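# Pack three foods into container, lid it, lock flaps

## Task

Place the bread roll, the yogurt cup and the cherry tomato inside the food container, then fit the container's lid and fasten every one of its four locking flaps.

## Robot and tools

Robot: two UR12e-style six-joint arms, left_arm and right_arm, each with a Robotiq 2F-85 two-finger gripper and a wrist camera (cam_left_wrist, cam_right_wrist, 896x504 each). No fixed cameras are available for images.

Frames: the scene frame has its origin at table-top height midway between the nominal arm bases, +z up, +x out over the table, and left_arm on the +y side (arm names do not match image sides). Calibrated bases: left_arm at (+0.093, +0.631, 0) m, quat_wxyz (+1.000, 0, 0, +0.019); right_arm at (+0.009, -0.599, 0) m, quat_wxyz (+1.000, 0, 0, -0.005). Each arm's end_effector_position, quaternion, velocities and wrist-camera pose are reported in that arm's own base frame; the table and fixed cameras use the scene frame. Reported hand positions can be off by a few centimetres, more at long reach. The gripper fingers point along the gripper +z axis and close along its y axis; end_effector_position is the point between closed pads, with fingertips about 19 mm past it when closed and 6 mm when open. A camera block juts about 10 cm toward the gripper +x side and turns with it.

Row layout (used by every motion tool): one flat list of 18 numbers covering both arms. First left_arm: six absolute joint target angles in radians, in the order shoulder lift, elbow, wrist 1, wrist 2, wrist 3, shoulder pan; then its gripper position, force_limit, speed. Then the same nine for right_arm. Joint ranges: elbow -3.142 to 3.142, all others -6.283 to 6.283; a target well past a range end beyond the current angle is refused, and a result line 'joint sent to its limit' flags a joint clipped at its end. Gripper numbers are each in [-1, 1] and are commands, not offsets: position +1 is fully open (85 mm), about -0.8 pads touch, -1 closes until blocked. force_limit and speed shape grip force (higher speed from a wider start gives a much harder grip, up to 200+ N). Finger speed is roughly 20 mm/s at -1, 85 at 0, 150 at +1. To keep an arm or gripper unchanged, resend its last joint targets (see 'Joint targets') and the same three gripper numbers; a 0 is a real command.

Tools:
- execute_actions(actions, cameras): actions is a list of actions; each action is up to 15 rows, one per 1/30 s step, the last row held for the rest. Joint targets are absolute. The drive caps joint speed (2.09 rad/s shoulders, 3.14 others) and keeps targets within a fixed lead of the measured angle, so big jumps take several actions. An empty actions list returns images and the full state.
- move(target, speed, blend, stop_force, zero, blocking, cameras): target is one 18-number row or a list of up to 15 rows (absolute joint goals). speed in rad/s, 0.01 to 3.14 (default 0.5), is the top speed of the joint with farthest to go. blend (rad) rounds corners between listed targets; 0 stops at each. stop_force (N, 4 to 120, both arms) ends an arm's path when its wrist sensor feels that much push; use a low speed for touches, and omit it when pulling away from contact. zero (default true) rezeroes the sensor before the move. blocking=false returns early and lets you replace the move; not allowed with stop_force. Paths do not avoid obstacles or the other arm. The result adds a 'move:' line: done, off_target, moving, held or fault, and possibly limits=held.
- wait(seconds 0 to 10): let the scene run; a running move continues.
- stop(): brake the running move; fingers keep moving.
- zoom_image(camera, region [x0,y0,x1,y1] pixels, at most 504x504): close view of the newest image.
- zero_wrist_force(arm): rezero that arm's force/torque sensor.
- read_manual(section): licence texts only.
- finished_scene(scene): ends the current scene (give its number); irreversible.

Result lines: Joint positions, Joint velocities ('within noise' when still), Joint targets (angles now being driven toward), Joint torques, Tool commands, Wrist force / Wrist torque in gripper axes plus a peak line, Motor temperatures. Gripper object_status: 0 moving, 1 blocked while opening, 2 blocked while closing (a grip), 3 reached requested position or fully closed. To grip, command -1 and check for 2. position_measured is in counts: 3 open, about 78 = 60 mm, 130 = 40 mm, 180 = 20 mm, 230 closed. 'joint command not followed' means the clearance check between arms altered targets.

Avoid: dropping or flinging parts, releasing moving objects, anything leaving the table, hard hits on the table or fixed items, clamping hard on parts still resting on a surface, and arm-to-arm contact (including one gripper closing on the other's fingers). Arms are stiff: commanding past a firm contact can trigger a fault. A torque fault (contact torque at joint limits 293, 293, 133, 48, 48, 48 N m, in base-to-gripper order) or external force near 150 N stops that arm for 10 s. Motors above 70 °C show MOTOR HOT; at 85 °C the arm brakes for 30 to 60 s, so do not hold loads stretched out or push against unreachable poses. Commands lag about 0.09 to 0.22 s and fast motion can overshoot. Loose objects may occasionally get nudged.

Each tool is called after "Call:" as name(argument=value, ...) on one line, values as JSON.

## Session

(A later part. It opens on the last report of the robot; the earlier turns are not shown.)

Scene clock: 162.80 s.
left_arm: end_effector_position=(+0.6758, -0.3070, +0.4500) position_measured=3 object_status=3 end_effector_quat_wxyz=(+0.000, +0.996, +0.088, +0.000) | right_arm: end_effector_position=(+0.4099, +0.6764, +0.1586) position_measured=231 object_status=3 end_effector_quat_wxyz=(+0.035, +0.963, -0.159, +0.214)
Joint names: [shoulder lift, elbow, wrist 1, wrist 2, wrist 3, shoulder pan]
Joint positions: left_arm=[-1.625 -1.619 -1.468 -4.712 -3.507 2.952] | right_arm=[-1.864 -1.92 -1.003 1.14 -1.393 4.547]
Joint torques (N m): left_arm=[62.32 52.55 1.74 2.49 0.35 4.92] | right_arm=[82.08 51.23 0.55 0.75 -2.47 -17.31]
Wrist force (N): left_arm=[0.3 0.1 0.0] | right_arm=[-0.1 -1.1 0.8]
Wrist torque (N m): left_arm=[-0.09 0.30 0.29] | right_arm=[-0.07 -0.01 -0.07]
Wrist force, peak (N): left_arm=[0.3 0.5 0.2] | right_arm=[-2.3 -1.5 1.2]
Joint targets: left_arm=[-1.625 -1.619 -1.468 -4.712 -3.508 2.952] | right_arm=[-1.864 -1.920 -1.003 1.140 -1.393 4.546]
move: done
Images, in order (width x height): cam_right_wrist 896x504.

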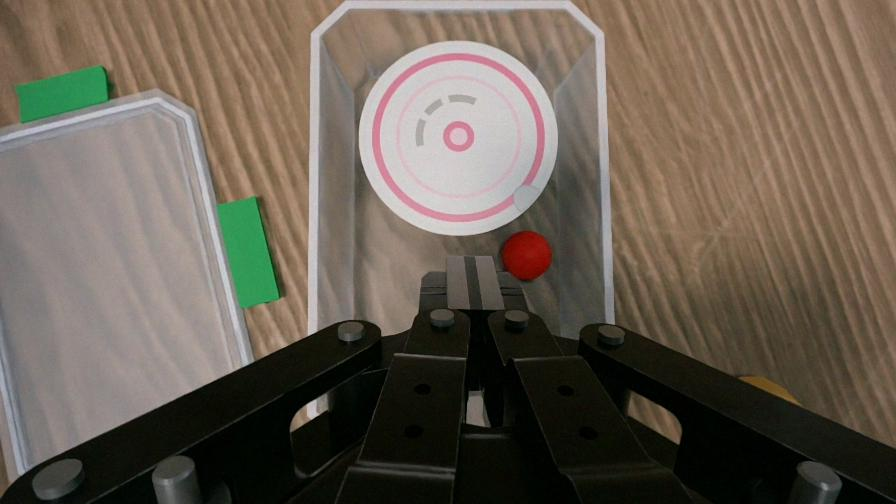

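Call:
move(target=[-1.6249,-1.6194,-1.4681,-4.7124,-3.5075,2.952,1,-0.8,0,-1.478,-2.1297,-1.1047,1.571,-3.1416,4.521,1,-0.8,-0.5], speed=0.6, cameras=["cam_right_wrist"])

Scene clock: 166.63 s.
left_arm: end_effector_position=(+0.6758, -0.3070, +0.4500) position_measured=3 object_status=3 end_effector_quat_wxyz=(+0.000, +0.996, +0.088, +0.000) | right_arm: end_effector_position=(+0.2800, +0.5301, +0.2500) position_measured=3 object_status=3 end_effector_quat_wxyz=(+0.000, +0.771, +0.636, +0.000)
Joint names: [shoulder lift, elbow, wrist 1, wrist 2, wrist 3, shoulder pan]
Joint positions: left_arm=[-1.625 -1.619 -1.468 -4.712 -3.507 2.952] | right_arm=[-1.478 -2.13 -1.105 1.571 -3.141 4.521]
Joint torques (N m): left_arm=[59.06 52.73 1.72 2.78 0.12 4.02] | right_arm=[55.48 38.09 1.85 1.63 -2.54 -14.4]
Wrist force (N): left_arm=[-0.1 0.0 0.1] | right_arm=[-0.3 -1.8 0.8]
Wrist torque (N m): left_arm=[-0.12 0.36 0.28] | right_arm=[-0.11 0.16 -0.20]
Wrist force, peak (N): left_arm=[0.6 0.0 0.3] | right_arm=[-0.7 -2.6 0.8]
Joint targets: left_arm=[-1.625 -1.619 -1.468 -4.712 -3.508 2.952] | right_arm=[-1.478 -2.130 -1.105 1.571 -3.142 4.521]
move: done
Images, in order (width x height): cam_right_wrist 896x504.

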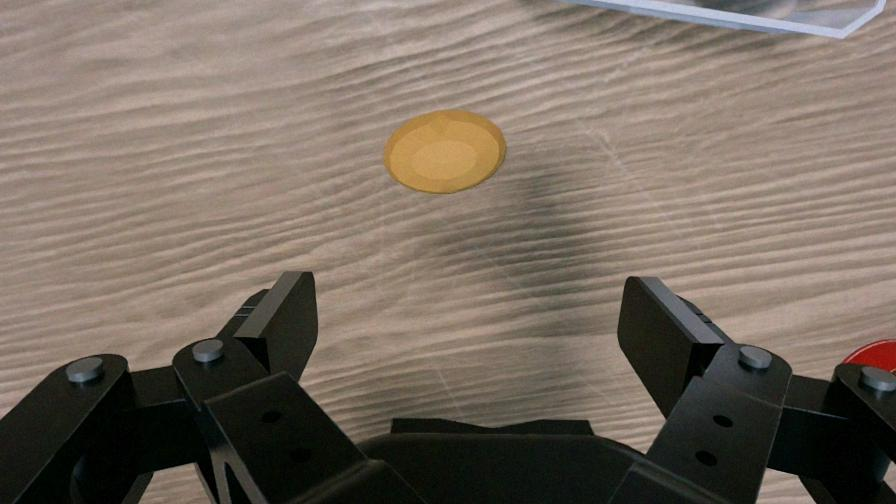

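Call:
move(target=[-1.6249,-1.6194,-1.4681,-4.7124,-3.5075,2.952,1,-0.8,0,-1.6041,-2.2170,-0.8909,1.571,-1.7336,4.5296,1,-0.8,-0.5], speed=0.5, cameras=["cam_right_wrist"])

Scene clock: 170.30 s.
left_arm: end_effector_position=(+0.6758, -0.3070, +0.4500) position_measured=3 object_status=3 end_effector_quat_wxyz=(+0.000, +0.996, +0.088, +0.000) | right_arm: end_effector_position=(+0.2775, +0.5436, +0.1500) position_measured=3 object_status=3 end_effector_quat_wxyz=(+0.000, +1.000, -0.010, +0.000)
Joint names: [shoulder lift, elbow, wrist 1, wrist 2, wrist 3, shoulder pan]
Joint positions: left_arm=[-1.625 -1.619 -1.468 -4.712 -3.507 2.952] | right_arm=[-1.604 -2.217 -0.891 1.571 -1.734 4.53]
Joint torques (N m): left_arm=[60.57 51.49 1.48 2.73 0.49 7.33] | right_arm=[34.24 31.8 7.74 0.81 1.41 17.66]
Wrist force (N): left_arm=[0.1 0.0 0.1] | right_arm=[-0.3 -1.4 0.8]
Wrist torque (N m): left_arm=[-0.11 0.33 0.28] | right_arm=[-0.05 0.09 -0.29]
Wrist force, peak (N): left_arm=[-0.1 0.5 0.4] | right_arm=[-0.5 -1.8 1.2]
Joint targets: left_arm=[-1.625 -1.619 -1.468 -4.712 -3.508 2.952] | right_arm=[-1.604 -2.217 -0.891 1.571 -1.734 4.530]
move: done
Images, in order (width x height): cam_right_wrist 896x504.

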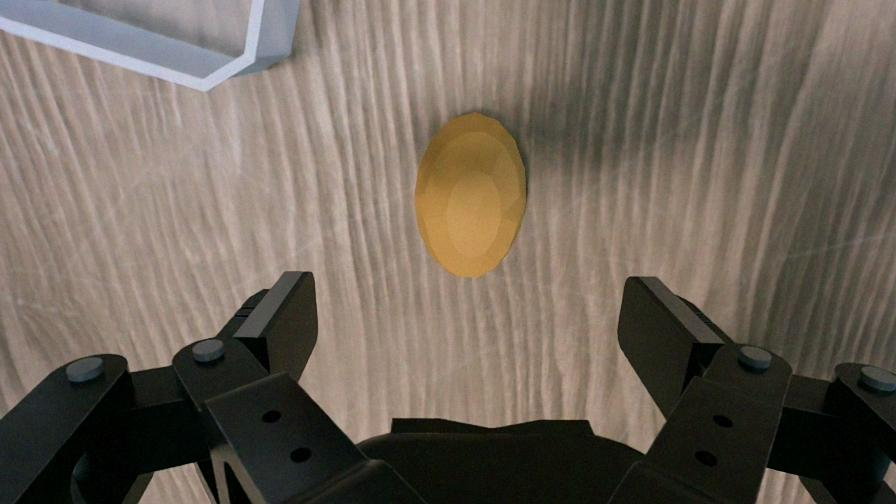

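Call:
move(target=[[-1.6249,-1.6194,-1.4681,-4.7124,-3.5075,2.952,1,-0.8,0,-1.717,-2.2839,-0.7111,1.571,-1.7419,4.5213,1,-0.8,-0.5],[-1.6249,-1.6194,-1.4681,-4.7124,-3.5075,2.952,1,-0.8,0,-1.7966,-2.3103,-0.6051,1.571,-1.7419,4.5213,1,-0.8,-0.5]], speed=[0.15,0.06], stop_force=6, cameras=["cam_right_wrist"])

Scene clock: 174.47 s.
left_arm: end_effector_position=(+0.6758, -0.3070, +0.4500) position_measured=3 object_status=3 end_effector_quat_wxyz=(+0.000, +0.996, +0.088, +0.000) | right_arm: end_effector_position=(+0.2815, +0.5388, +0.0240) position_measured=3 object_status=3 end_effector_quat_wxyz=(+0.000, +1.000, -0.010, +0.000)
Joint names: [shoulder lift, elbow, wrist 1, wrist 2, wrist 3, shoulder pan]
Joint positions: left_arm=[-1.625 -1.619 -1.468 -4.712 -3.507 2.952] | right_arm=[-1.797 -2.31 -0.605 1.571 -1.742 4.521]
Joint torques (N m): left_arm=[60.72 52.82 1.57 3.04 0.47 4.1] | right_arm=[42.73 21.46 7.62 -0.12 -2.79 -14.13]
Wrist force (N): left_arm=[0.4 0.2 0.1] | right_arm=[-0.1 -1.0 1.1]
Wrist torque (N m): left_arm=[-0.07 0.27 0.28] | right_arm=[0.00 0.11 -0.15]
Wrist force, peak (N): left_arm=[0.3 0.6 0.3] | right_arm=[0.4 -1.2 1.8]
Joint targets: left_arm=[-1.625 -1.619 -1.468 -4.712 -3.508 2.952] | right_arm=[-1.797 -2.310 -0.605 1.571 -1.742 4.521]
move: done
Images, in order (width x height): cam_right_wrist 896x504.

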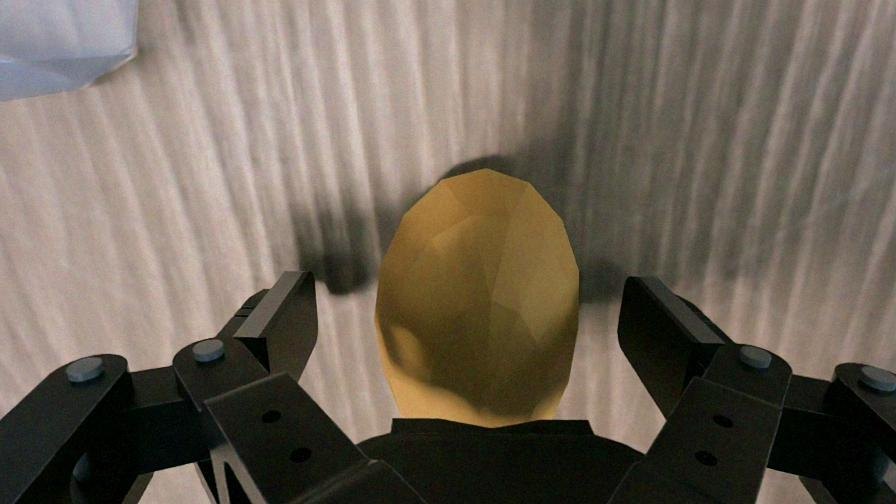

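Call:
move(target=[-1.6249,-1.6194,-1.4681,-4.7124,-3.5075,2.952,1,-0.8,0,-1.7966,-2.3103,-0.6051,1.571,-1.7419,4.5213,-1,-0.8,-0.9], cameras=["cam_right_wrist"])

Call:
wait(seconds=1)

Scene clock: 176.20 s.
left_arm: end_effector_position=(+0.6758, -0.3070, +0.4500) position_measured=3 object_status=3 end_effector_quat_wxyz=(+0.000, +0.996, +0.088, +0.000) | right_arm: end_effector_position=(+0.2816, +0.5388, +0.0240) position_measured=90 object_status=2 end_effector_quat_wxyz=(+0.000, +1.000, -0.010, +0.000)
Joint names: [shoulder lift, elbow, wrist 1, wrist 2, wrist 3, shoulder pan]
Joint positions: left_arm=[-1.625 -1.619 -1.468 -4.712 -3.507 2.952] | right_arm=[-1.797 -2.31 -0.605 1.571 -1.742 4.521]
Joint torques (N m): left_arm=[59.06 52.62 1.47 2.93 0.2 3.87] | right_arm=[42.79 22.89 3.95 -0.19 -2.17 -10.99]
Wrist force (N): left_arm=[0.3 0.1 -0.1] | right_arm=[-1.4 4.3 -25.1]
Wrist torque (N m): left_arm=[-0.09 0.30 0.29] | right_arm=[-0.15 -0.07 -0.16]
Wrist force, peak (N): left_arm=[0.3 0.2 0.5] | right_arm=[-1.4 4.5 -26.5]
Joint targets: left_arm=[-1.625 -1.619 -1.468 -4.712 -3.508 2.952] | right_arm=[-1.797 -2.310 -0.605 1.571 -1.742 4.521]
move: done
Images, in order (width x height): cam_right_wrist 896x504.

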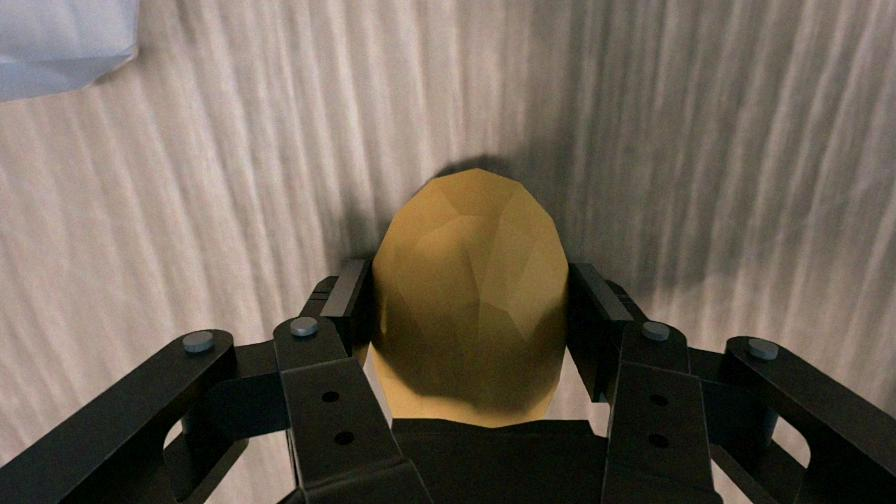

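Scene clock: 177.20 s.
left_arm: end_effector_position=(+0.6758, -0.3070, +0.4500) position_measured=3 object_status=3 end_effector_quat_wxyz=(+0.000, +0.996, +0.088, +0.000) | right_arm: end_effector_position=(+0.2815, +0.5388, +0.0240) position_measured=90 object_status=2 end_effector_quat_wxyz=(+0.000, +1.000, -0.010, +0.000)
Joint names: [shoulder lift, elbow, wrist 1, wrist 2, wrist 3, shoulder pan]
Joint positions: left_arm=[-1.625 -1.619 -1.468 -4.712 -3.507 2.952] | right_arm=[-1.797 -2.31 -0.605 1.571 -1.742 4.521]
Joint torques (N m): left_arm=[60.51 52.63 1.36 3.22 0.42 3.97] | right_arm=[44.82 21.36 0.05 -0.09 -2.5 -13.7]
Wrist force (N): left_arm=[0.3 0.3 0.1] | right_arm=[-1.2 4.1 -25.2]
Wrist torque (N m): left_arm=[-0.06 0.29 0.29] | right_arm=[-0.15 -0.09 -0.16]
Wrist force, peak (N): left_arm=[0.6 -0.1 0.2] | right_arm=[-2.0 4.5 -26.7]
Joint targets: left_arm=[-1.625 -1.619 -1.468 -4.712 -3.508 2.952] | right_arm=[-1.797 -2.310 -0.605 1.571 -1.742 4.521]
Tool commands: left_gripper/position=+1.0 left_gripper/force_limit=-0.8 left_gripper/speed=+0.0 right_gripper/position=-1.0 right_gripper/force_limit=-0.8 right_gripper/speed=-0.9
wait: 1.00 s; at rest by 0.17 s

Call:
move(target=[[-1.6249,-1.6194,-1.4681,-4.7124,-3.5075,2.952,1,-0.8,0,-1.7966,-2.3103,-0.6051,1.571,-1.7419,4.5213,0.8,-0.8,-0.9],[-1.6249,-1.6194,-1.4681,-4.7124,-3.5075,2.952,1,-0.8,0,-1.7784,-2.3052,-0.6284,1.571,-1.7419,4.5213,0.8,-0.8,-0.9],[-1.6249,-1.6194,-1.4681,-4.7124,-3.5075,2.952,1,-0.8,0,-1.7784,-2.3052,-0.6284,1.571,-1.7419,4.5213,-1,-0.8,-0.9]], speed=0.1, cameras=["cam_right_wrist"])

Call:
wait(seconds=1)

Scene clock: 181.40 s.
left_arm: end_effector_position=(+0.6758, -0.3070, +0.4500) position_measured=3 object_status=3 end_effector_quat_wxyz=(+0.000, +0.996, +0.088, +0.000) | right_arm: end_effector_position=(+0.2816, +0.5388, +0.0342) position_measured=100 object_status=0 end_effector_quat_wxyz=(+0.000, +1.000, -0.010, +0.000)
Joint names: [shoulder lift, elbow, wrist 1, wrist 2, wrist 3, shoulder pan]
Joint positions: left_arm=[-1.625 -1.619 -1.468 -4.712 -3.507 2.952] | right_arm=[-1.778 -2.305 -0.628 1.571 -1.742 4.521]
Joint torques (N m): left_arm=[58.78 52.55 1.66 2.87 0.32 6.78] | right_arm=[49.59 33.38 1.85 -0.5 -1.63 -6.24]
Wrist force (N): left_arm=[0.0 0.2 -0.2] | right_arm=[-1.3 2.7 -16.8]
Wrist torque (N m): left_arm=[-0.08 0.35 0.29] | right_arm=[-0.12 0.06 -0.18]
Wrist force, peak (N): left_arm=[0.6 -0.2 0.4] | right_arm=[-1.6 4.4 -26.9]
Joint targets: left_arm=[-1.625 -1.619 -1.468 -4.712 -3.508 2.952] | right_arm=[-1.778 -2.305 -0.628 1.571 -1.742 4.521]
move: done
Images, in order (width x height): cam_right_wrist 896x504.

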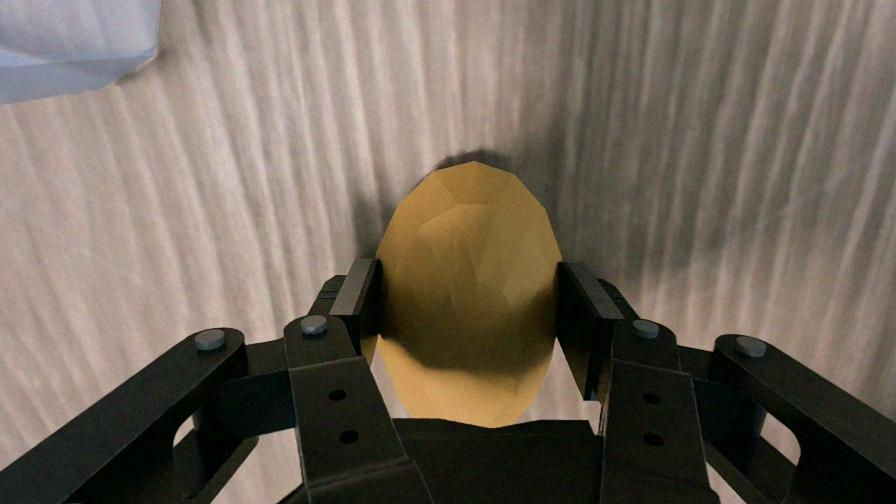

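Scene clock: 182.40 s.
left_arm: end_effector_position=(+0.6758, -0.3070, +0.4500) position_measured=3 object_status=3 end_effector_quat_wxyz=(+0.000, +0.996, +0.088, +0.000) | right_arm: end_effector_position=(+0.2815, +0.5388, +0.0341) position_measured=100 object_status=2 end_effector_quat_wxyz=(+0.000, +1.000, -0.010, +0.000)
Joint names: [shoulder lift, elbow, wrist 1, wrist 2, wrist 3, shoulder pan]
Joint positions: left_arm=[-1.625 -1.619 -1.468 -4.712 -3.507 2.952] | right_arm=[-1.778 -2.305 -0.628 1.571 -1.742 4.521]
Joint torques (N m): left_arm=[61.84 51.29 1.4 3.07 0.44 6.22] | right_arm=[33.22 20.97 1.83 -0.69 -1.77 -3.42]
Wrist force (N): left_arm=[0.2 0.1 0.1] | right_arm=[-1.0 2.7 -17.1]
Wrist torque (N m): left_arm=[-0.11 0.31 0.29] | right_arm=[-0.13 0.01 -0.17]
Wrist force, peak (N): left_arm=[0.1 0.6 -0.2] | right_arm=[-1.0 2.7 -17.1]
Joint targets: left_arm=[-1.625 -1.619 -1.468 -4.712 -3.508 2.952] | right_arm=[-1.778 -2.305 -0.628 1.571 -1.742 4.521]
Tool commands: left_gripper/position=+1.0 left_gripper/force_limit=-0.8 left_gripper/speed=+0.0 right_gripper/position=-1.0 right_gripper/force_limit=-0.8 right_gripper/speed=-0.9
wait: 1.00 s; at rest by 0.17 s

Call:
move(target=[-1.6249,-1.6194,-1.4681,-4.7124,-3.5075,2.952,1,-0.8,0,-1.76,-2.2995,-0.6525,1.571,-1.7419,4.5213,-1,-0.8,-0.9], speed=0.03, cameras=["cam_right_wrist"])

Scene clock: 183.57 s.
left_arm: end_effector_position=(+0.6758, -0.3070, +0.4500) position_measured=3 object_status=3 end_effector_quat_wxyz=(+0.000, +0.996, +0.088, +0.000) | right_arm: end_effector_position=(+0.2815, +0.5387, +0.0445) position_measured=100 object_status=2 end_effector_quat_wxyz=(+0.000, +1.000, -0.010, +0.000)
Joint names: [shoulder lift, elbow, wrist 1, wrist 2, wrist 3, shoulder pan]
Joint positions: left_arm=[-1.625 -1.619 -1.468 -4.712 -3.507 2.952] | right_arm=[-1.76 -2.3 -0.652 1.571 -1.742 4.521]
Joint torques (N m): left_arm=[61.24 53.19 1.74 2.99 0.47 5.52] | right_arm=[62.97 43.71 1.27 -0.41 -1.94 -1.45]
Wrist force (N): left_arm=[0.1 0.0 0.0] | right_arm=[-0.3 -0.8 1.4]
Wrist torque (N m): left_arm=[-0.11 0.33 0.28] | right_arm=[0.02 0.11 -0.16]
Wrist force, peak (N): left_arm=[0.0 0.4 0.4] | right_arm=[-1.4 2.5 -16.7]
Joint targets: left_arm=[-1.625 -1.619 -1.468 -4.712 -3.508 2.952] | right_arm=[-1.760 -2.300 -0.652 1.571 -1.742 4.521]
move: done
Images, in order (width x height): cam_right_wrist 896x504.

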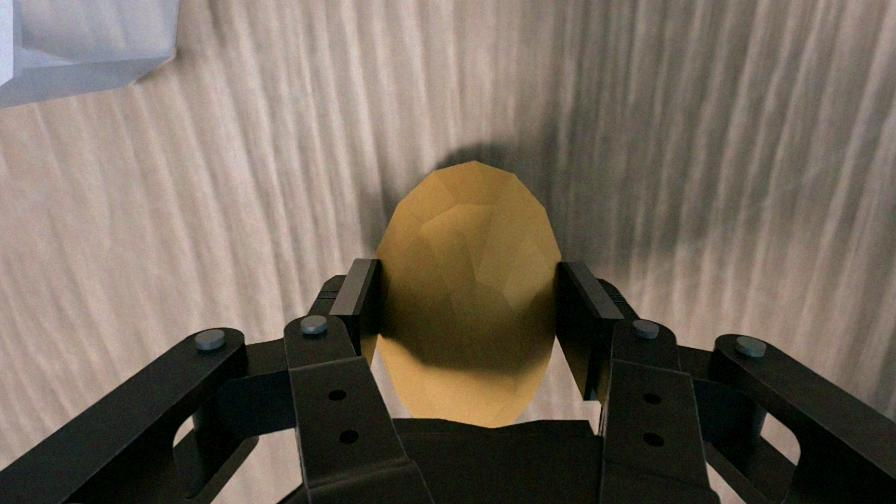

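Call:
move(target=[[-1.6249,-1.6194,-1.4681,-4.7124,-3.5075,2.952,1,-0.8,0,-1.5873,-2.212,-0.9127,1.571,-1.7419,4.5213,-1,-0.8,-0.9],[-1.6249,-1.6194,-1.4681,-4.7124,-3.5075,2.952,1,-0.8,0,-1.875,-1.885,-0.952,1.571,-1.5524,4.4038,-1,-0.8,-0.9]], speed=0.15, cameras=["cam_right_wrist","cam_left_wrist"])

Scene clock: 188.67 s.
left_arm: end_effector_position=(+0.6758, -0.3070, +0.4500) position_measured=3 object_status=3 end_effector_quat_wxyz=(+0.000, +0.996, +0.088, +0.000) | right_arm: end_effector_position=(+0.3994, +0.6799, +0.1501) position_measured=100 object_status=2 end_effector_quat_wxyz=(+0.000, +0.987, -0.163, +0.000)
Joint names: [shoulder lift, elbow, wrist 1, wrist 2, wrist 3, shoulder pan]
Joint positions: left_arm=[-1.625 -1.619 -1.468 -4.712 -3.507 2.952] | right_arm=[-1.875 -1.885 -0.952 1.571 -1.552 4.404]
Joint torques (N m): left_arm=[60.64 53.1 1.32 2.7 0.3 2.66] | right_arm=[64.29 51.04 1.85 -0.23 2.34 -10.54]
Wrist force (N): left_arm=[0.2 0.2 -0.1] | right_arm=[-0.1 -1.4 0.8]
Wrist torque (N m): left_arm=[-0.08 0.32 0.28] | right_arm=[-0.05 0.09 -0.34]
Wrist force, peak (N): left_arm=[0.6 0.3 0.1] | right_arm=[0.0 -2.5 1.5]
Joint targets: left_arm=[-1.625 -1.619 -1.468 -4.712 -3.508 2.952] | right_arm=[-1.875 -1.885 -0.952 1.571 -1.552 4.404]
move: done

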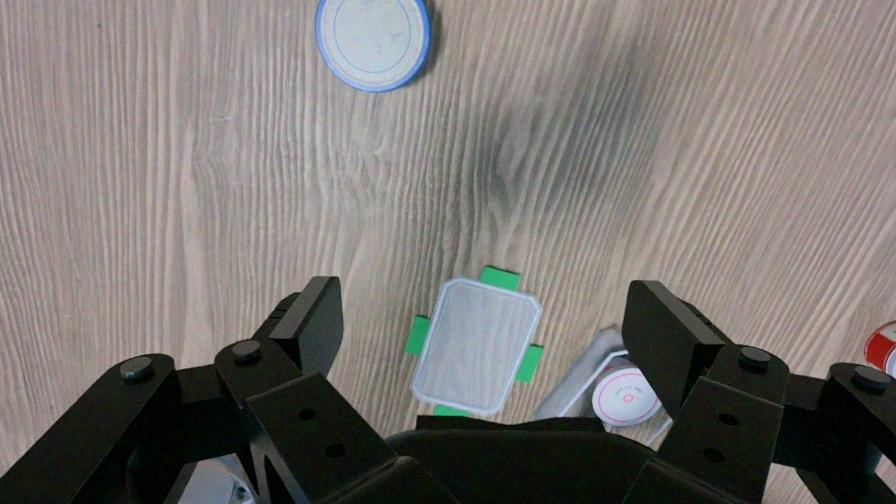

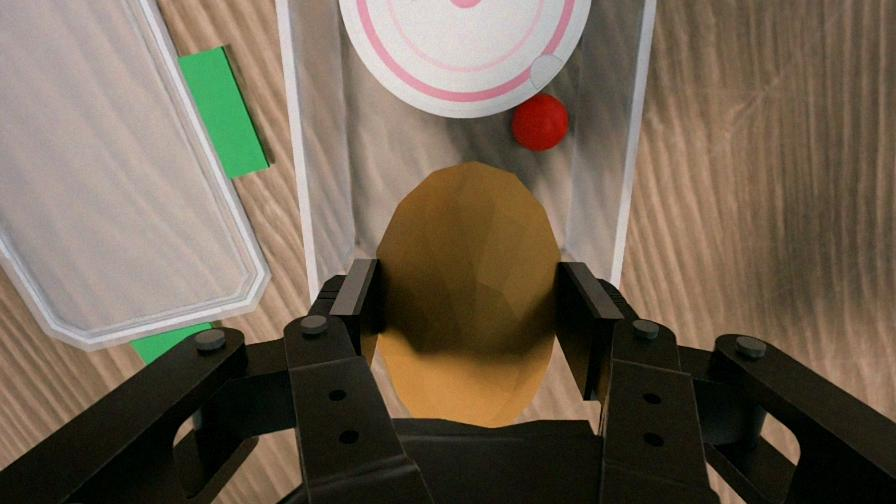

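Call:
move(target=[-1.6249,-1.6194,-1.4681,-4.7124,-3.5075,2.952,1,-0.8,0,-1.9511,-1.9313,-0.8296,1.571,-1.5524,4.4038,-1,-0.8,-0.9], speed=0.08, stop_force=5, cameras=["cam_right_wrist"])

Scene clock: 191.30 s.
left_arm: end_effector_position=(+0.6758, -0.3070, +0.4500) position_measured=3 object_status=3 end_effector_quat_wxyz=(+0.000, +0.996, +0.088, +0.000) | right_arm: end_effector_position=(+0.3995, +0.6799, +0.0800) position_measured=100 object_status=2 end_effector_quat_wxyz=(+0.000, +0.987, -0.163, +0.000)
Joint names: [shoulder lift, elbow, wrist 1, wrist 2, wrist 3, shoulder pan]
Joint positions: left_arm=[-1.625 -1.619 -1.468 -4.712 -3.507 2.952] | right_arm=[-1.951 -1.931 -0.83 1.571 -1.552 4.404]
Joint torques (N m): left_arm=[61.86 51.46 1.65 2.95 0.42 2.49] | right_arm=[65.06 29.42 7.8 -0.14 2.12 -11.33]
Wrist force (N): left_arm=[0.2 0.2 0.0] | right_arm=[0.0 -1.5 0.4]
Wrist torque (N m): left_arm=[-0.07 0.32 0.29] | right_arm=[-0.05 0.17 -0.30]
Wrist force, peak (N): left_arm=[0.6 0.3 0.0] | right_arm=[-0.6 -2.0 1.5]
Joint targets: left_arm=[-1.625 -1.619 -1.468 -4.712 -3.508 2.952] | right_arm=[-1.951 -1.931 -0.830 1.571 -1.552 4.404]
move: done
Images, in order (width x height): cam_right_wrist 896x504.

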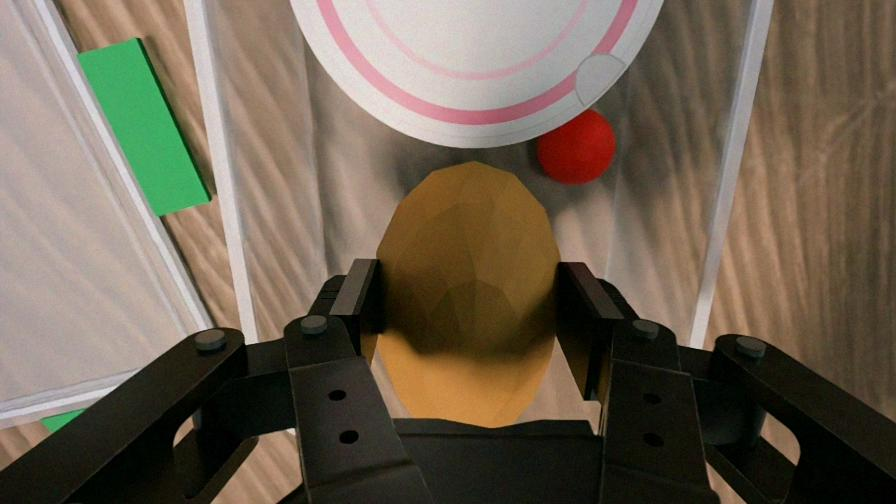

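Call:
move(target=[-1.6249,-1.6194,-1.4681,-4.7124,-3.5075,2.952,1,-0.8,0,-2.0039,-1.9526,-0.7555,1.571,-1.5524,4.4038,-1,-0.8,-0.9], speed=0.03, stop_force=5, cameras=["cam_right_wrist","cam_left_wrist"])

Scene clock: 194.87 s.
left_arm: end_effector_position=(+0.6758, -0.3070, +0.4500) position_measured=3 object_status=3 end_effector_quat_wxyz=(+0.000, +0.996, +0.088, +0.000) | right_arm: end_effector_position=(+0.3995, +0.6799, +0.0371) position_measured=100 object_status=2 end_effector_quat_wxyz=(+0.000, +0.987, -0.163, +0.000)
Joint names: [shoulder lift, elbow, wrist 1, wrist 2, wrist 3, shoulder pan]
Joint positions: left_arm=[-1.625 -1.619 -1.468 -4.712 -3.507 2.952] | right_arm=[-2.004 -1.953 -0.755 1.571 -1.552 4.404]
Joint torques (N m): left_arm=[61.33 51.02 1.77 2.54 0.22 3.66] | right_arm=[65.09 25.39 7.78 -0.14 1.65 -4.86]
Wrist force (N): left_arm=[0.3 0.3 -0.1] | right_arm=[-0.8 -1.5 -0.4]
Wrist torque (N m): left_arm=[-0.05 0.30 0.29] | right_arm=[-0.05 0.30 -0.30]
Wrist force, peak (N): left_arm=[0.8 -0.1 -0.1] | right_arm=[0.7 -1.9 1.2]
Joint targets: left_arm=[-1.625 -1.619 -1.468 -4.712 -3.508 2.952] | right_arm=[-2.004 -1.953 -0.756 1.571 -1.552 4.404]
move: done

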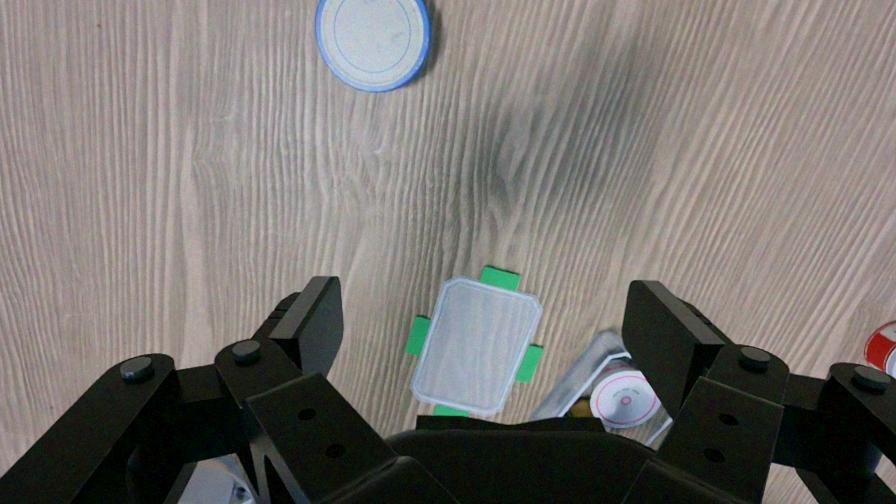

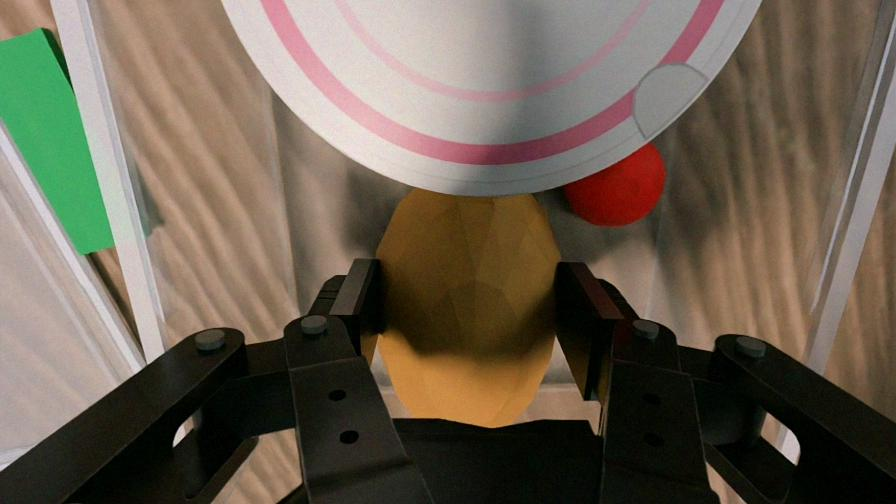

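Call:
move(target=[-1.6249,-1.6194,-1.4681,-4.7124,-3.5075,2.952,1,-0.8,0,-2.0039,-1.9526,-0.7555,1.571,-1.5524,4.4038,0.38,-0.8,-1], cameras=["cam_right_wrist"])

Call:
move(target=[-1.6249,-1.6194,-1.4681,-4.7124,-3.5075,2.952,1,-0.8,0,-1.875,-1.885,-0.952,1.571,-1.5524,4.4038,0.38,-0.8,-1], speed=0.1, cameras=["cam_right_wrist"])

Scene clock: 195.70 s.
left_arm: end_effector_position=(+0.6758, -0.3070, +0.4500) position_measured=3 object_status=3 end_effector_quat_wxyz=(+0.000, +0.996, +0.088, +0.000) | right_arm: end_effector_position=(+0.3995, +0.6799, +0.0370) position_measured=81 object_status=0 end_effector_quat_wxyz=(+0.000, +0.987, -0.163, +0.000)
Joint names: [shoulder lift, elbow, wrist 1, wrist 2, wrist 3, shoulder pan]
Joint positions: left_arm=[-1.625 -1.619 -1.468 -4.712 -3.507 2.952] | right_arm=[-2.004 -1.953 -0.755 1.571 -1.552 4.404]
Joint torques (N m): left_arm=[63.06 51.77 1.55 2.99 0.23 3.39] | right_arm=[67.36 28.07 7.42 -0.02 1.56 -6]
Wrist force (N): left_arm=[-0.1 0.3 0.2] | right_arm=[0.0 -1.7 0.6]
Wrist torque (N m): left_arm=[-0.06 0.37 0.29] | right_arm=[-0.09 0.06 -0.29]
Wrist force, peak (N): left_arm=[0.4 -0.4 0.2] | right_arm=[-0.3 -1.7 1.1]
Joint targets: left_arm=[-1.625 -1.619 -1.468 -4.712 -3.508 2.952] | right_arm=[-2.004 -1.953 -0.756 1.571 -1.552 4.404]
move: done
Images, in order (width x height): cam_right_wrist 896x504.

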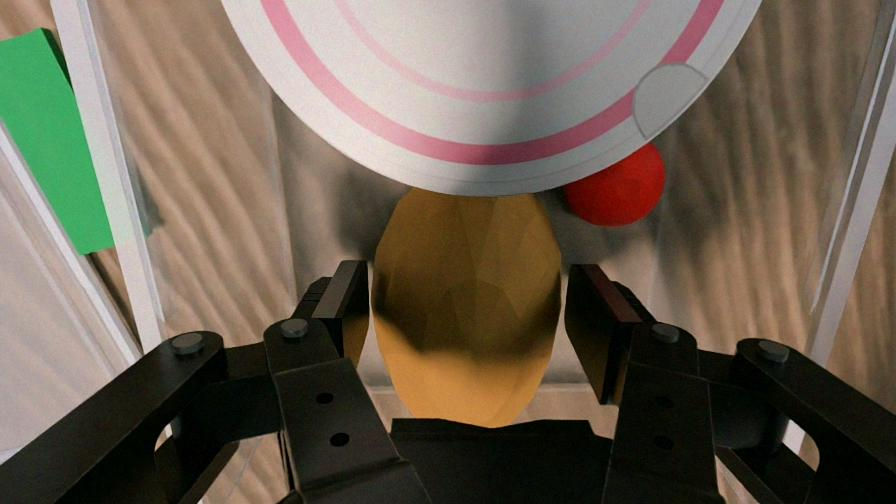

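Scene clock: 198.07 s.
left_arm: end_effector_position=(+0.6758, -0.3070, +0.4500) position_measured=3 object_status=3 end_effector_quat_wxyz=(+0.000, +0.996, +0.088, +0.000) | right_arm: end_effector_position=(+0.3995, +0.6800, +0.1499) position_measured=81 object_status=3 end_effector_quat_wxyz=(+0.000, +0.987, -0.163, +0.000)
Joint names: [shoulder lift, elbow, wrist 1, wrist 2, wrist 3, shoulder pan]
Joint positions: left_arm=[-1.625 -1.619 -1.468 -4.712 -3.507 2.952] | right_arm=[-1.875 -1.885 -0.952 1.571 -1.552 4.404]
Joint torques (N m): left_arm=[61.28 51.61 1.39 2.78 0.26 4.6] | right_arm=[85.16 53.36 2 -0.09 1.81 -3.76]
Wrist force (N): left_arm=[0.1 0.5 -0.2] | right_arm=[-1.0 -2.1 0.8]
Wrist torque (N m): left_arm=[-0.03 0.33 0.29] | right_arm=[-0.18 0.23 -0.33]
Wrist force, peak (N): left_arm=[0.5 0.3 0.2] | right_arm=[-1.0 -2.1 0.8]
Joint targets: left_arm=[-1.625 -1.619 -1.468 -4.712 -3.508 2.952] | right_arm=[-1.875 -1.885 -0.952 1.571 -1.552 4.404]
move: done
Images, in order (width x height): cam_right_wrist 896x504.

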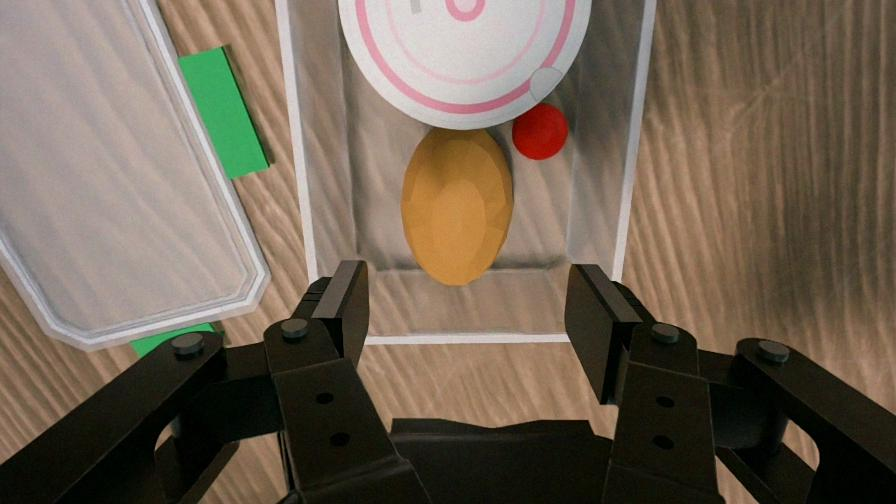

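Call:
move(target=[-1.6097,-2.1031,-0.9996,-4.7124,-3.406,2.7507,1,-0.8,0,-2.0732,-1.4897,-1.1495,1.571,1.4243,4.4879,1,-0.8,-0.5], speed=0.6, cameras=["all"])

Scene clock: 204.47 s.
left_arm: end_effector_position=(+0.5110, -0.3990, +0.2000) position_measured=3 object_status=3 end_effector_quat_wxyz=(+0.000, +0.998, -0.063, +0.000) | right_arm: end_effector_position=(+0.3782, +0.8742, +0.2000) position_measured=3 object_status=3 end_effector_quat_wxyz=(+0.000, +0.039, +0.999, +0.000)
Joint names: [shoulder lift, elbow, wrist 1, wrist 2, wrist 3, shoulder pan]
Joint positions: left_arm=[-1.61 -2.103 -1 -4.712 -3.406 2.751] | right_arm=[-2.073 -1.49 -1.149 1.571 1.424 4.488]
Joint torques (N m): left_arm=[55.17 33.6 8.37 2.95 2.92 -15.31] | right_arm=[81.08 57.08 1.14 0.05 2.25 20.74]
Wrist force (N): left_arm=[-0.2 0.2 -0.4] | right_arm=[0.1 -2.0 0.2]
Wrist torque (N m): left_arm=[-0.06 0.37 0.17] | right_arm=[-0.15 0.07 -0.27]
Wrist force, peak (N): left_arm=[0.5 -0.5 -0.7] | right_arm=[-1.3 -2.1 1.1]
Joint targets: left_arm=[-1.610 -2.103 -1.000 -4.712 -3.406 2.751] | right_arm=[-2.073 -1.490 -1.150 1.571 1.424 4.488]
move: done

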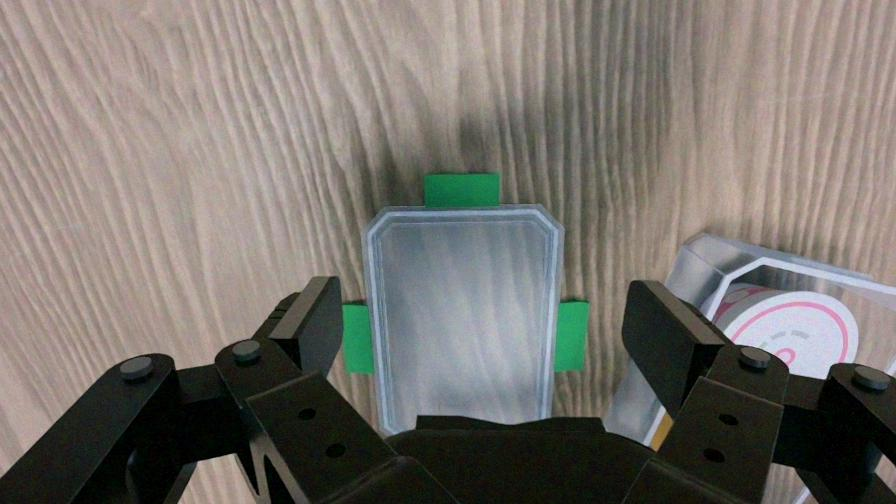

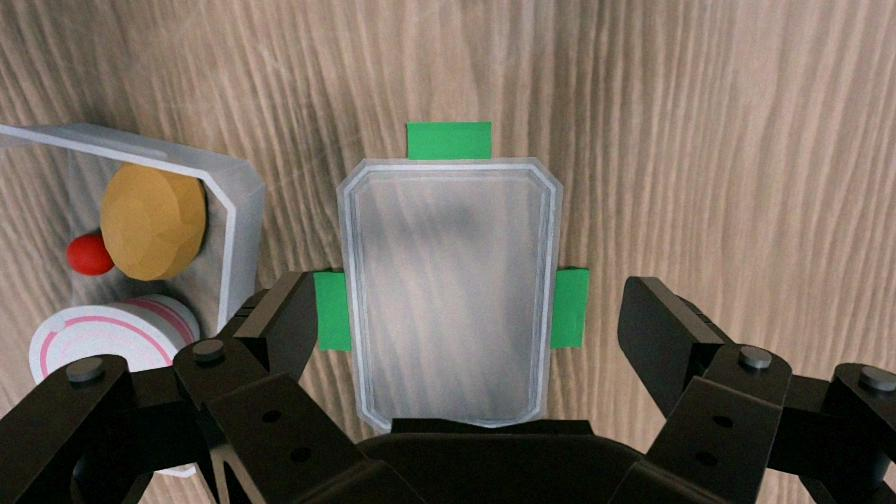

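Call:
move(target=[-1.7233,-2.1994,-0.7897,-4.7124,-3.4051,2.7516,1,-0.8,0,-2.135,-1.5893,-0.9881,1.571,1.4477,4.5113,1,-0.8,-0.5], speed=0.3, cameras=["all"])

Scene clock: 206.27 s.
left_arm: end_effector_position=(+0.5061, -0.3963, +0.1000) position_measured=3 object_status=3 end_effector_quat_wxyz=(+0.000, +0.998, -0.063, +0.000) | right_arm: end_effector_position=(+0.3553, +0.8713, +0.1001) position_measured=3 object_status=3 end_effector_quat_wxyz=(+0.000, +0.039, +0.999, +0.000)
Joint names: [shoulder lift, elbow, wrist 1, wrist 2, wrist 3, shoulder pan]
Joint positions: left_arm=[-1.723 -2.199 -0.79 -4.712 -3.405 2.752] | right_arm=[-2.135 -1.589 -0.988 1.571 1.448 4.511]
Joint torques (N m): left_arm=[41.58 26.77 8.15 3.38 2.71 13.69] | right_arm=[82.79 35.46 7.56 -0.28 2.24 15.01]
Wrist force (N): left_arm=[0.4 -0.2 0.2] | right_arm=[-0.2 -1.9 1.1]
Wrist torque (N m): left_arm=[-0.12 0.23 0.18] | right_arm=[-0.17 0.15 -0.30]
Wrist force, peak (N): left_arm=[0.6 0.2 -1.8] | right_arm=[-0.1 -1.6 2.9]
Joint targets: left_arm=[-1.723 -2.199 -0.790 -4.712 -3.405 2.752] | right_arm=[-2.135 -1.589 -0.988 1.571 1.448 4.511]
move: done

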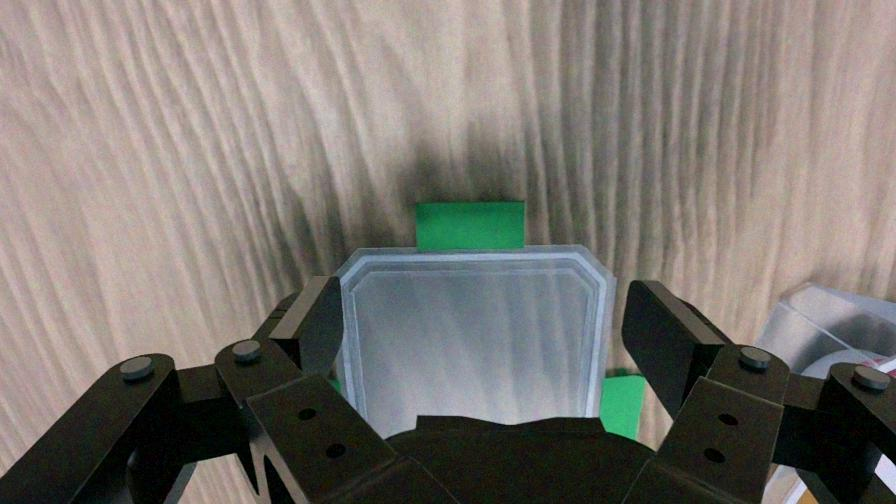

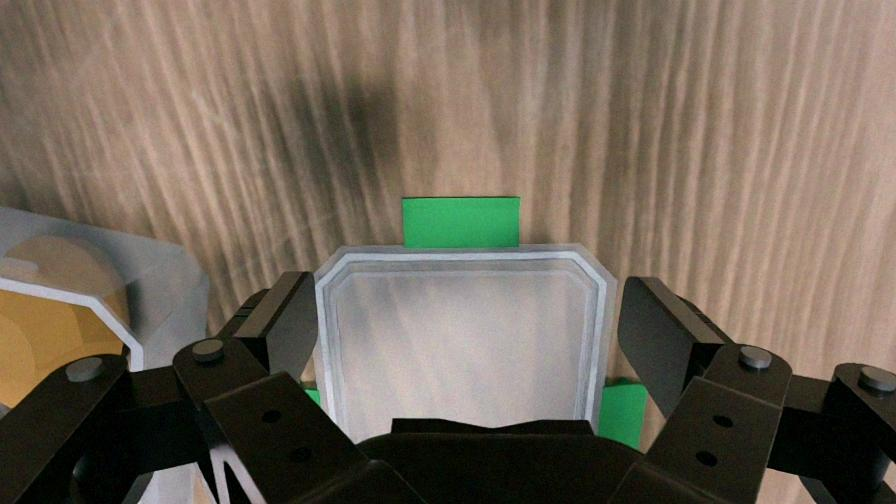

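Call:
move(target=[-1.8485,-2.2405,-0.6234,-4.7124,-3.4039,2.7528,1,-0.8,0,-2.2097,-1.6281,-0.8746,1.571,1.451,4.5146,1,-0.8,-0.5], speed=0.07, stop_force=6, cameras=["all"])

Scene clock: 210.07 s.
left_arm: end_effector_position=(+0.5091, -0.3967, +0.0220) position_measured=3 object_status=3 end_effector_quat_wxyz=(+0.000, +0.998, -0.063, +0.000) | right_arm: end_effector_position=(+0.3522, +0.8715, +0.0221) position_measured=3 object_status=3 end_effector_quat_wxyz=(+0.000, +0.039, +0.999, +0.000)
Joint names: [shoulder lift, elbow, wrist 1, wrist 2, wrist 3, shoulder pan]
Joint positions: left_arm=[-1.848 -2.24 -0.623 -4.712 -3.404 2.753] | right_arm=[-2.21 -1.628 -0.875 1.571 1.451 4.515]
Joint torques (N m): left_arm=[44.92 21.93 8.25 2.72 2.58 16.73] | right_arm=[86.68 31.3 7.64 -0.56 1.86 19.1]
Wrist force (N): left_arm=[0.2 0.0 -0.2] | right_arm=[-0.7 -1.8 1.0]
Wrist torque (N m): left_arm=[-0.06 0.29 0.15] | right_arm=[-0.12 0.16 -0.30]
Wrist force, peak (N): left_arm=[0.3 0.2 0.7] | right_arm=[0.1 -2.2 1.5]
Joint targets: left_arm=[-1.849 -2.241 -0.623 -4.712 -3.404 2.753] | right_arm=[-2.210 -1.628 -0.875 1.571 1.451 4.515]
move: done

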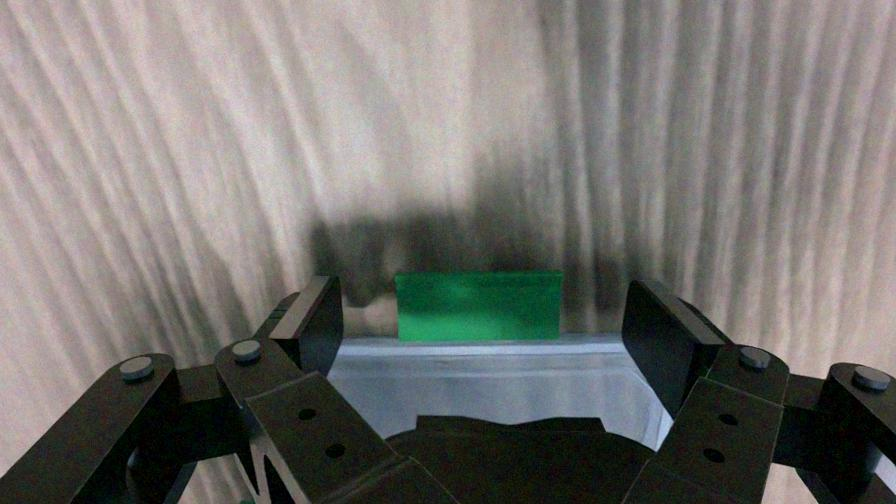

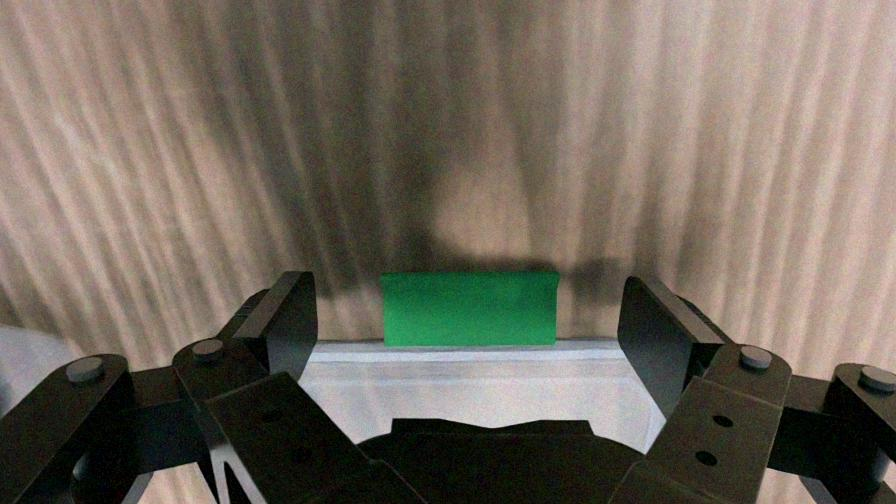

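Call:
move(target=[-1.8485,-2.2405,-0.6234,-4.7124,-3.4039,2.7528,-1,-0.8,-0.9,-2.2097,-1.6281,-0.8746,1.571,1.451,4.5146,-1,-0.8,-0.9])

Call:
wait(seconds=1.5, cameras=["all"])

Scene clock: 212.00 s.
left_arm: end_effector_position=(+0.5091, -0.3967, +0.0220) position_measured=102 object_status=2 end_effector_quat_wxyz=(+0.000, +0.998, -0.063, +0.000) | right_arm: end_effector_position=(+0.3522, +0.8715, +0.0221) position_measured=103 object_status=2 end_effector_quat_wxyz=(+0.000, +0.039, +0.999, +0.000)
Joint names: [shoulder lift, elbow, wrist 1, wrist 2, wrist 3, shoulder pan]
Joint positions: left_arm=[-1.849 -2.241 -0.623 -4.712 -3.404 2.753] | right_arm=[-2.21 -1.628 -0.875 1.571 1.451 4.515]
Joint torques (N m): left_arm=[42.9 22.11 6.37 2.78 2.73 16.39] | right_arm=[87.01 31.01 5.71 0.33 2.13 18.93]
Wrist force (N): left_arm=[-1.2 -0.4 -10.7] | right_arm=[-0.4 -2.0 -8.2]
Wrist torque (N m): left_arm=[-0.07 0.24 0.09] | right_arm=[-0.03 0.10 -0.32]
Wrist force, peak (N): left_arm=[-1.2 -0.3 -11.3] | right_arm=[0.2 -1.9 -8.9]
Joint targets: left_arm=[-1.849 -2.241 -0.623 -4.712 -3.404 2.753] | right_arm=[-2.210 -1.628 -0.875 1.571 1.451 4.515]
move: done

Scene clock: 213.50 s.
left_arm: end_effector_position=(+0.5091, -0.3967, +0.0220) position_measured=102 object_status=2 end_effector_quat_wxyz=(+0.000, +0.998, -0.063, +0.000) | right_arm: end_effector_position=(+0.3522, +0.8715, +0.0221) position_measured=103 object_status=2 end_effector_quat_wxyz=(+0.000, +0.039, +0.999, +0.000)
Joint names: [shoulder lift, elbow, wrist 1, wrist 2, wrist 3, shoulder pan]
Joint positions: left_arm=[-1.849 -2.241 -0.623 -4.712 -3.404 2.753] | right_arm=[-2.21 -1.628 -0.875 1.571 1.451 4.515]
Joint torques (N m): left_arm=[44.23 22.12 1.14 2.94 2.7 15.1] | right_arm=[86.81 30.78 0.99 -0.62 1.86 19.41]
Wrist force (N): left_arm=[-1.0 -0.6 -9.7] | right_arm=[-0.7 -1.6 -7.4]
Wrist torque (N m): left_arm=[-0.07 0.23 0.10] | right_arm=[0.01 0.15 -0.32]
Wrist force, peak (N): left_arm=[-1.2 -0.4 -11.4] | right_arm=[-0.2 -2.4 -9.3]
Joint targets: left_arm=[-1.849 -2.241 -0.623 -4.712 -3.404 2.753] | right_arm=[-2.210 -1.628 -0.875 1.571 1.451 4.515]
Tool commands: left_gripper/position=-1.0 left_gripper/force_limit=-0.8 left_gripper/speed=-0.9 right_gripper/position=-1.0 right_gripper/force_limit=-0.8 right_gripper/speed=-0.9
wait: 1.50 s; at rest by 0.17 s

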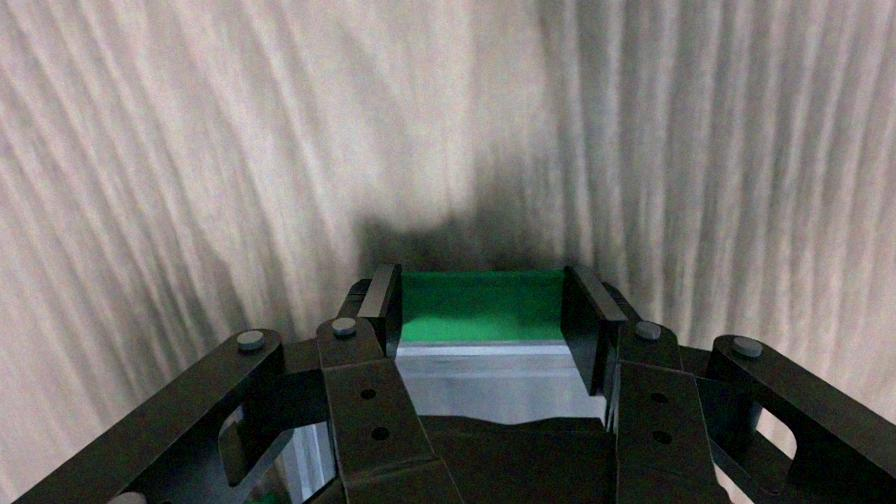

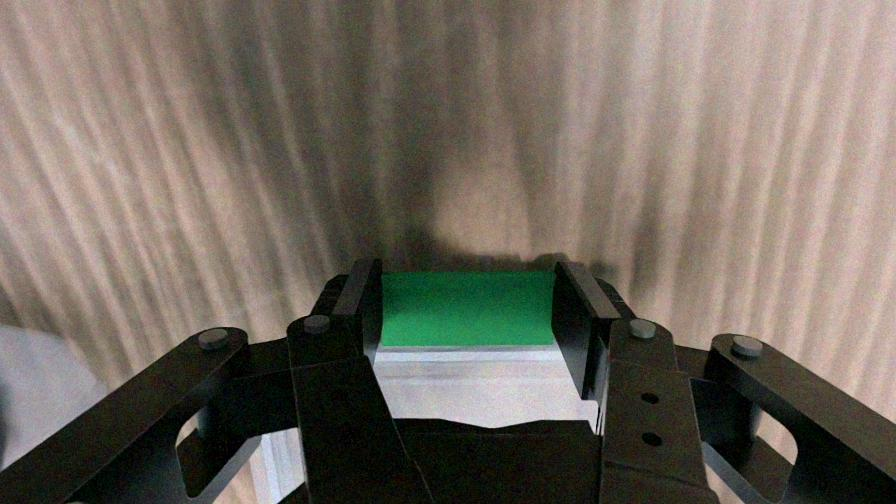

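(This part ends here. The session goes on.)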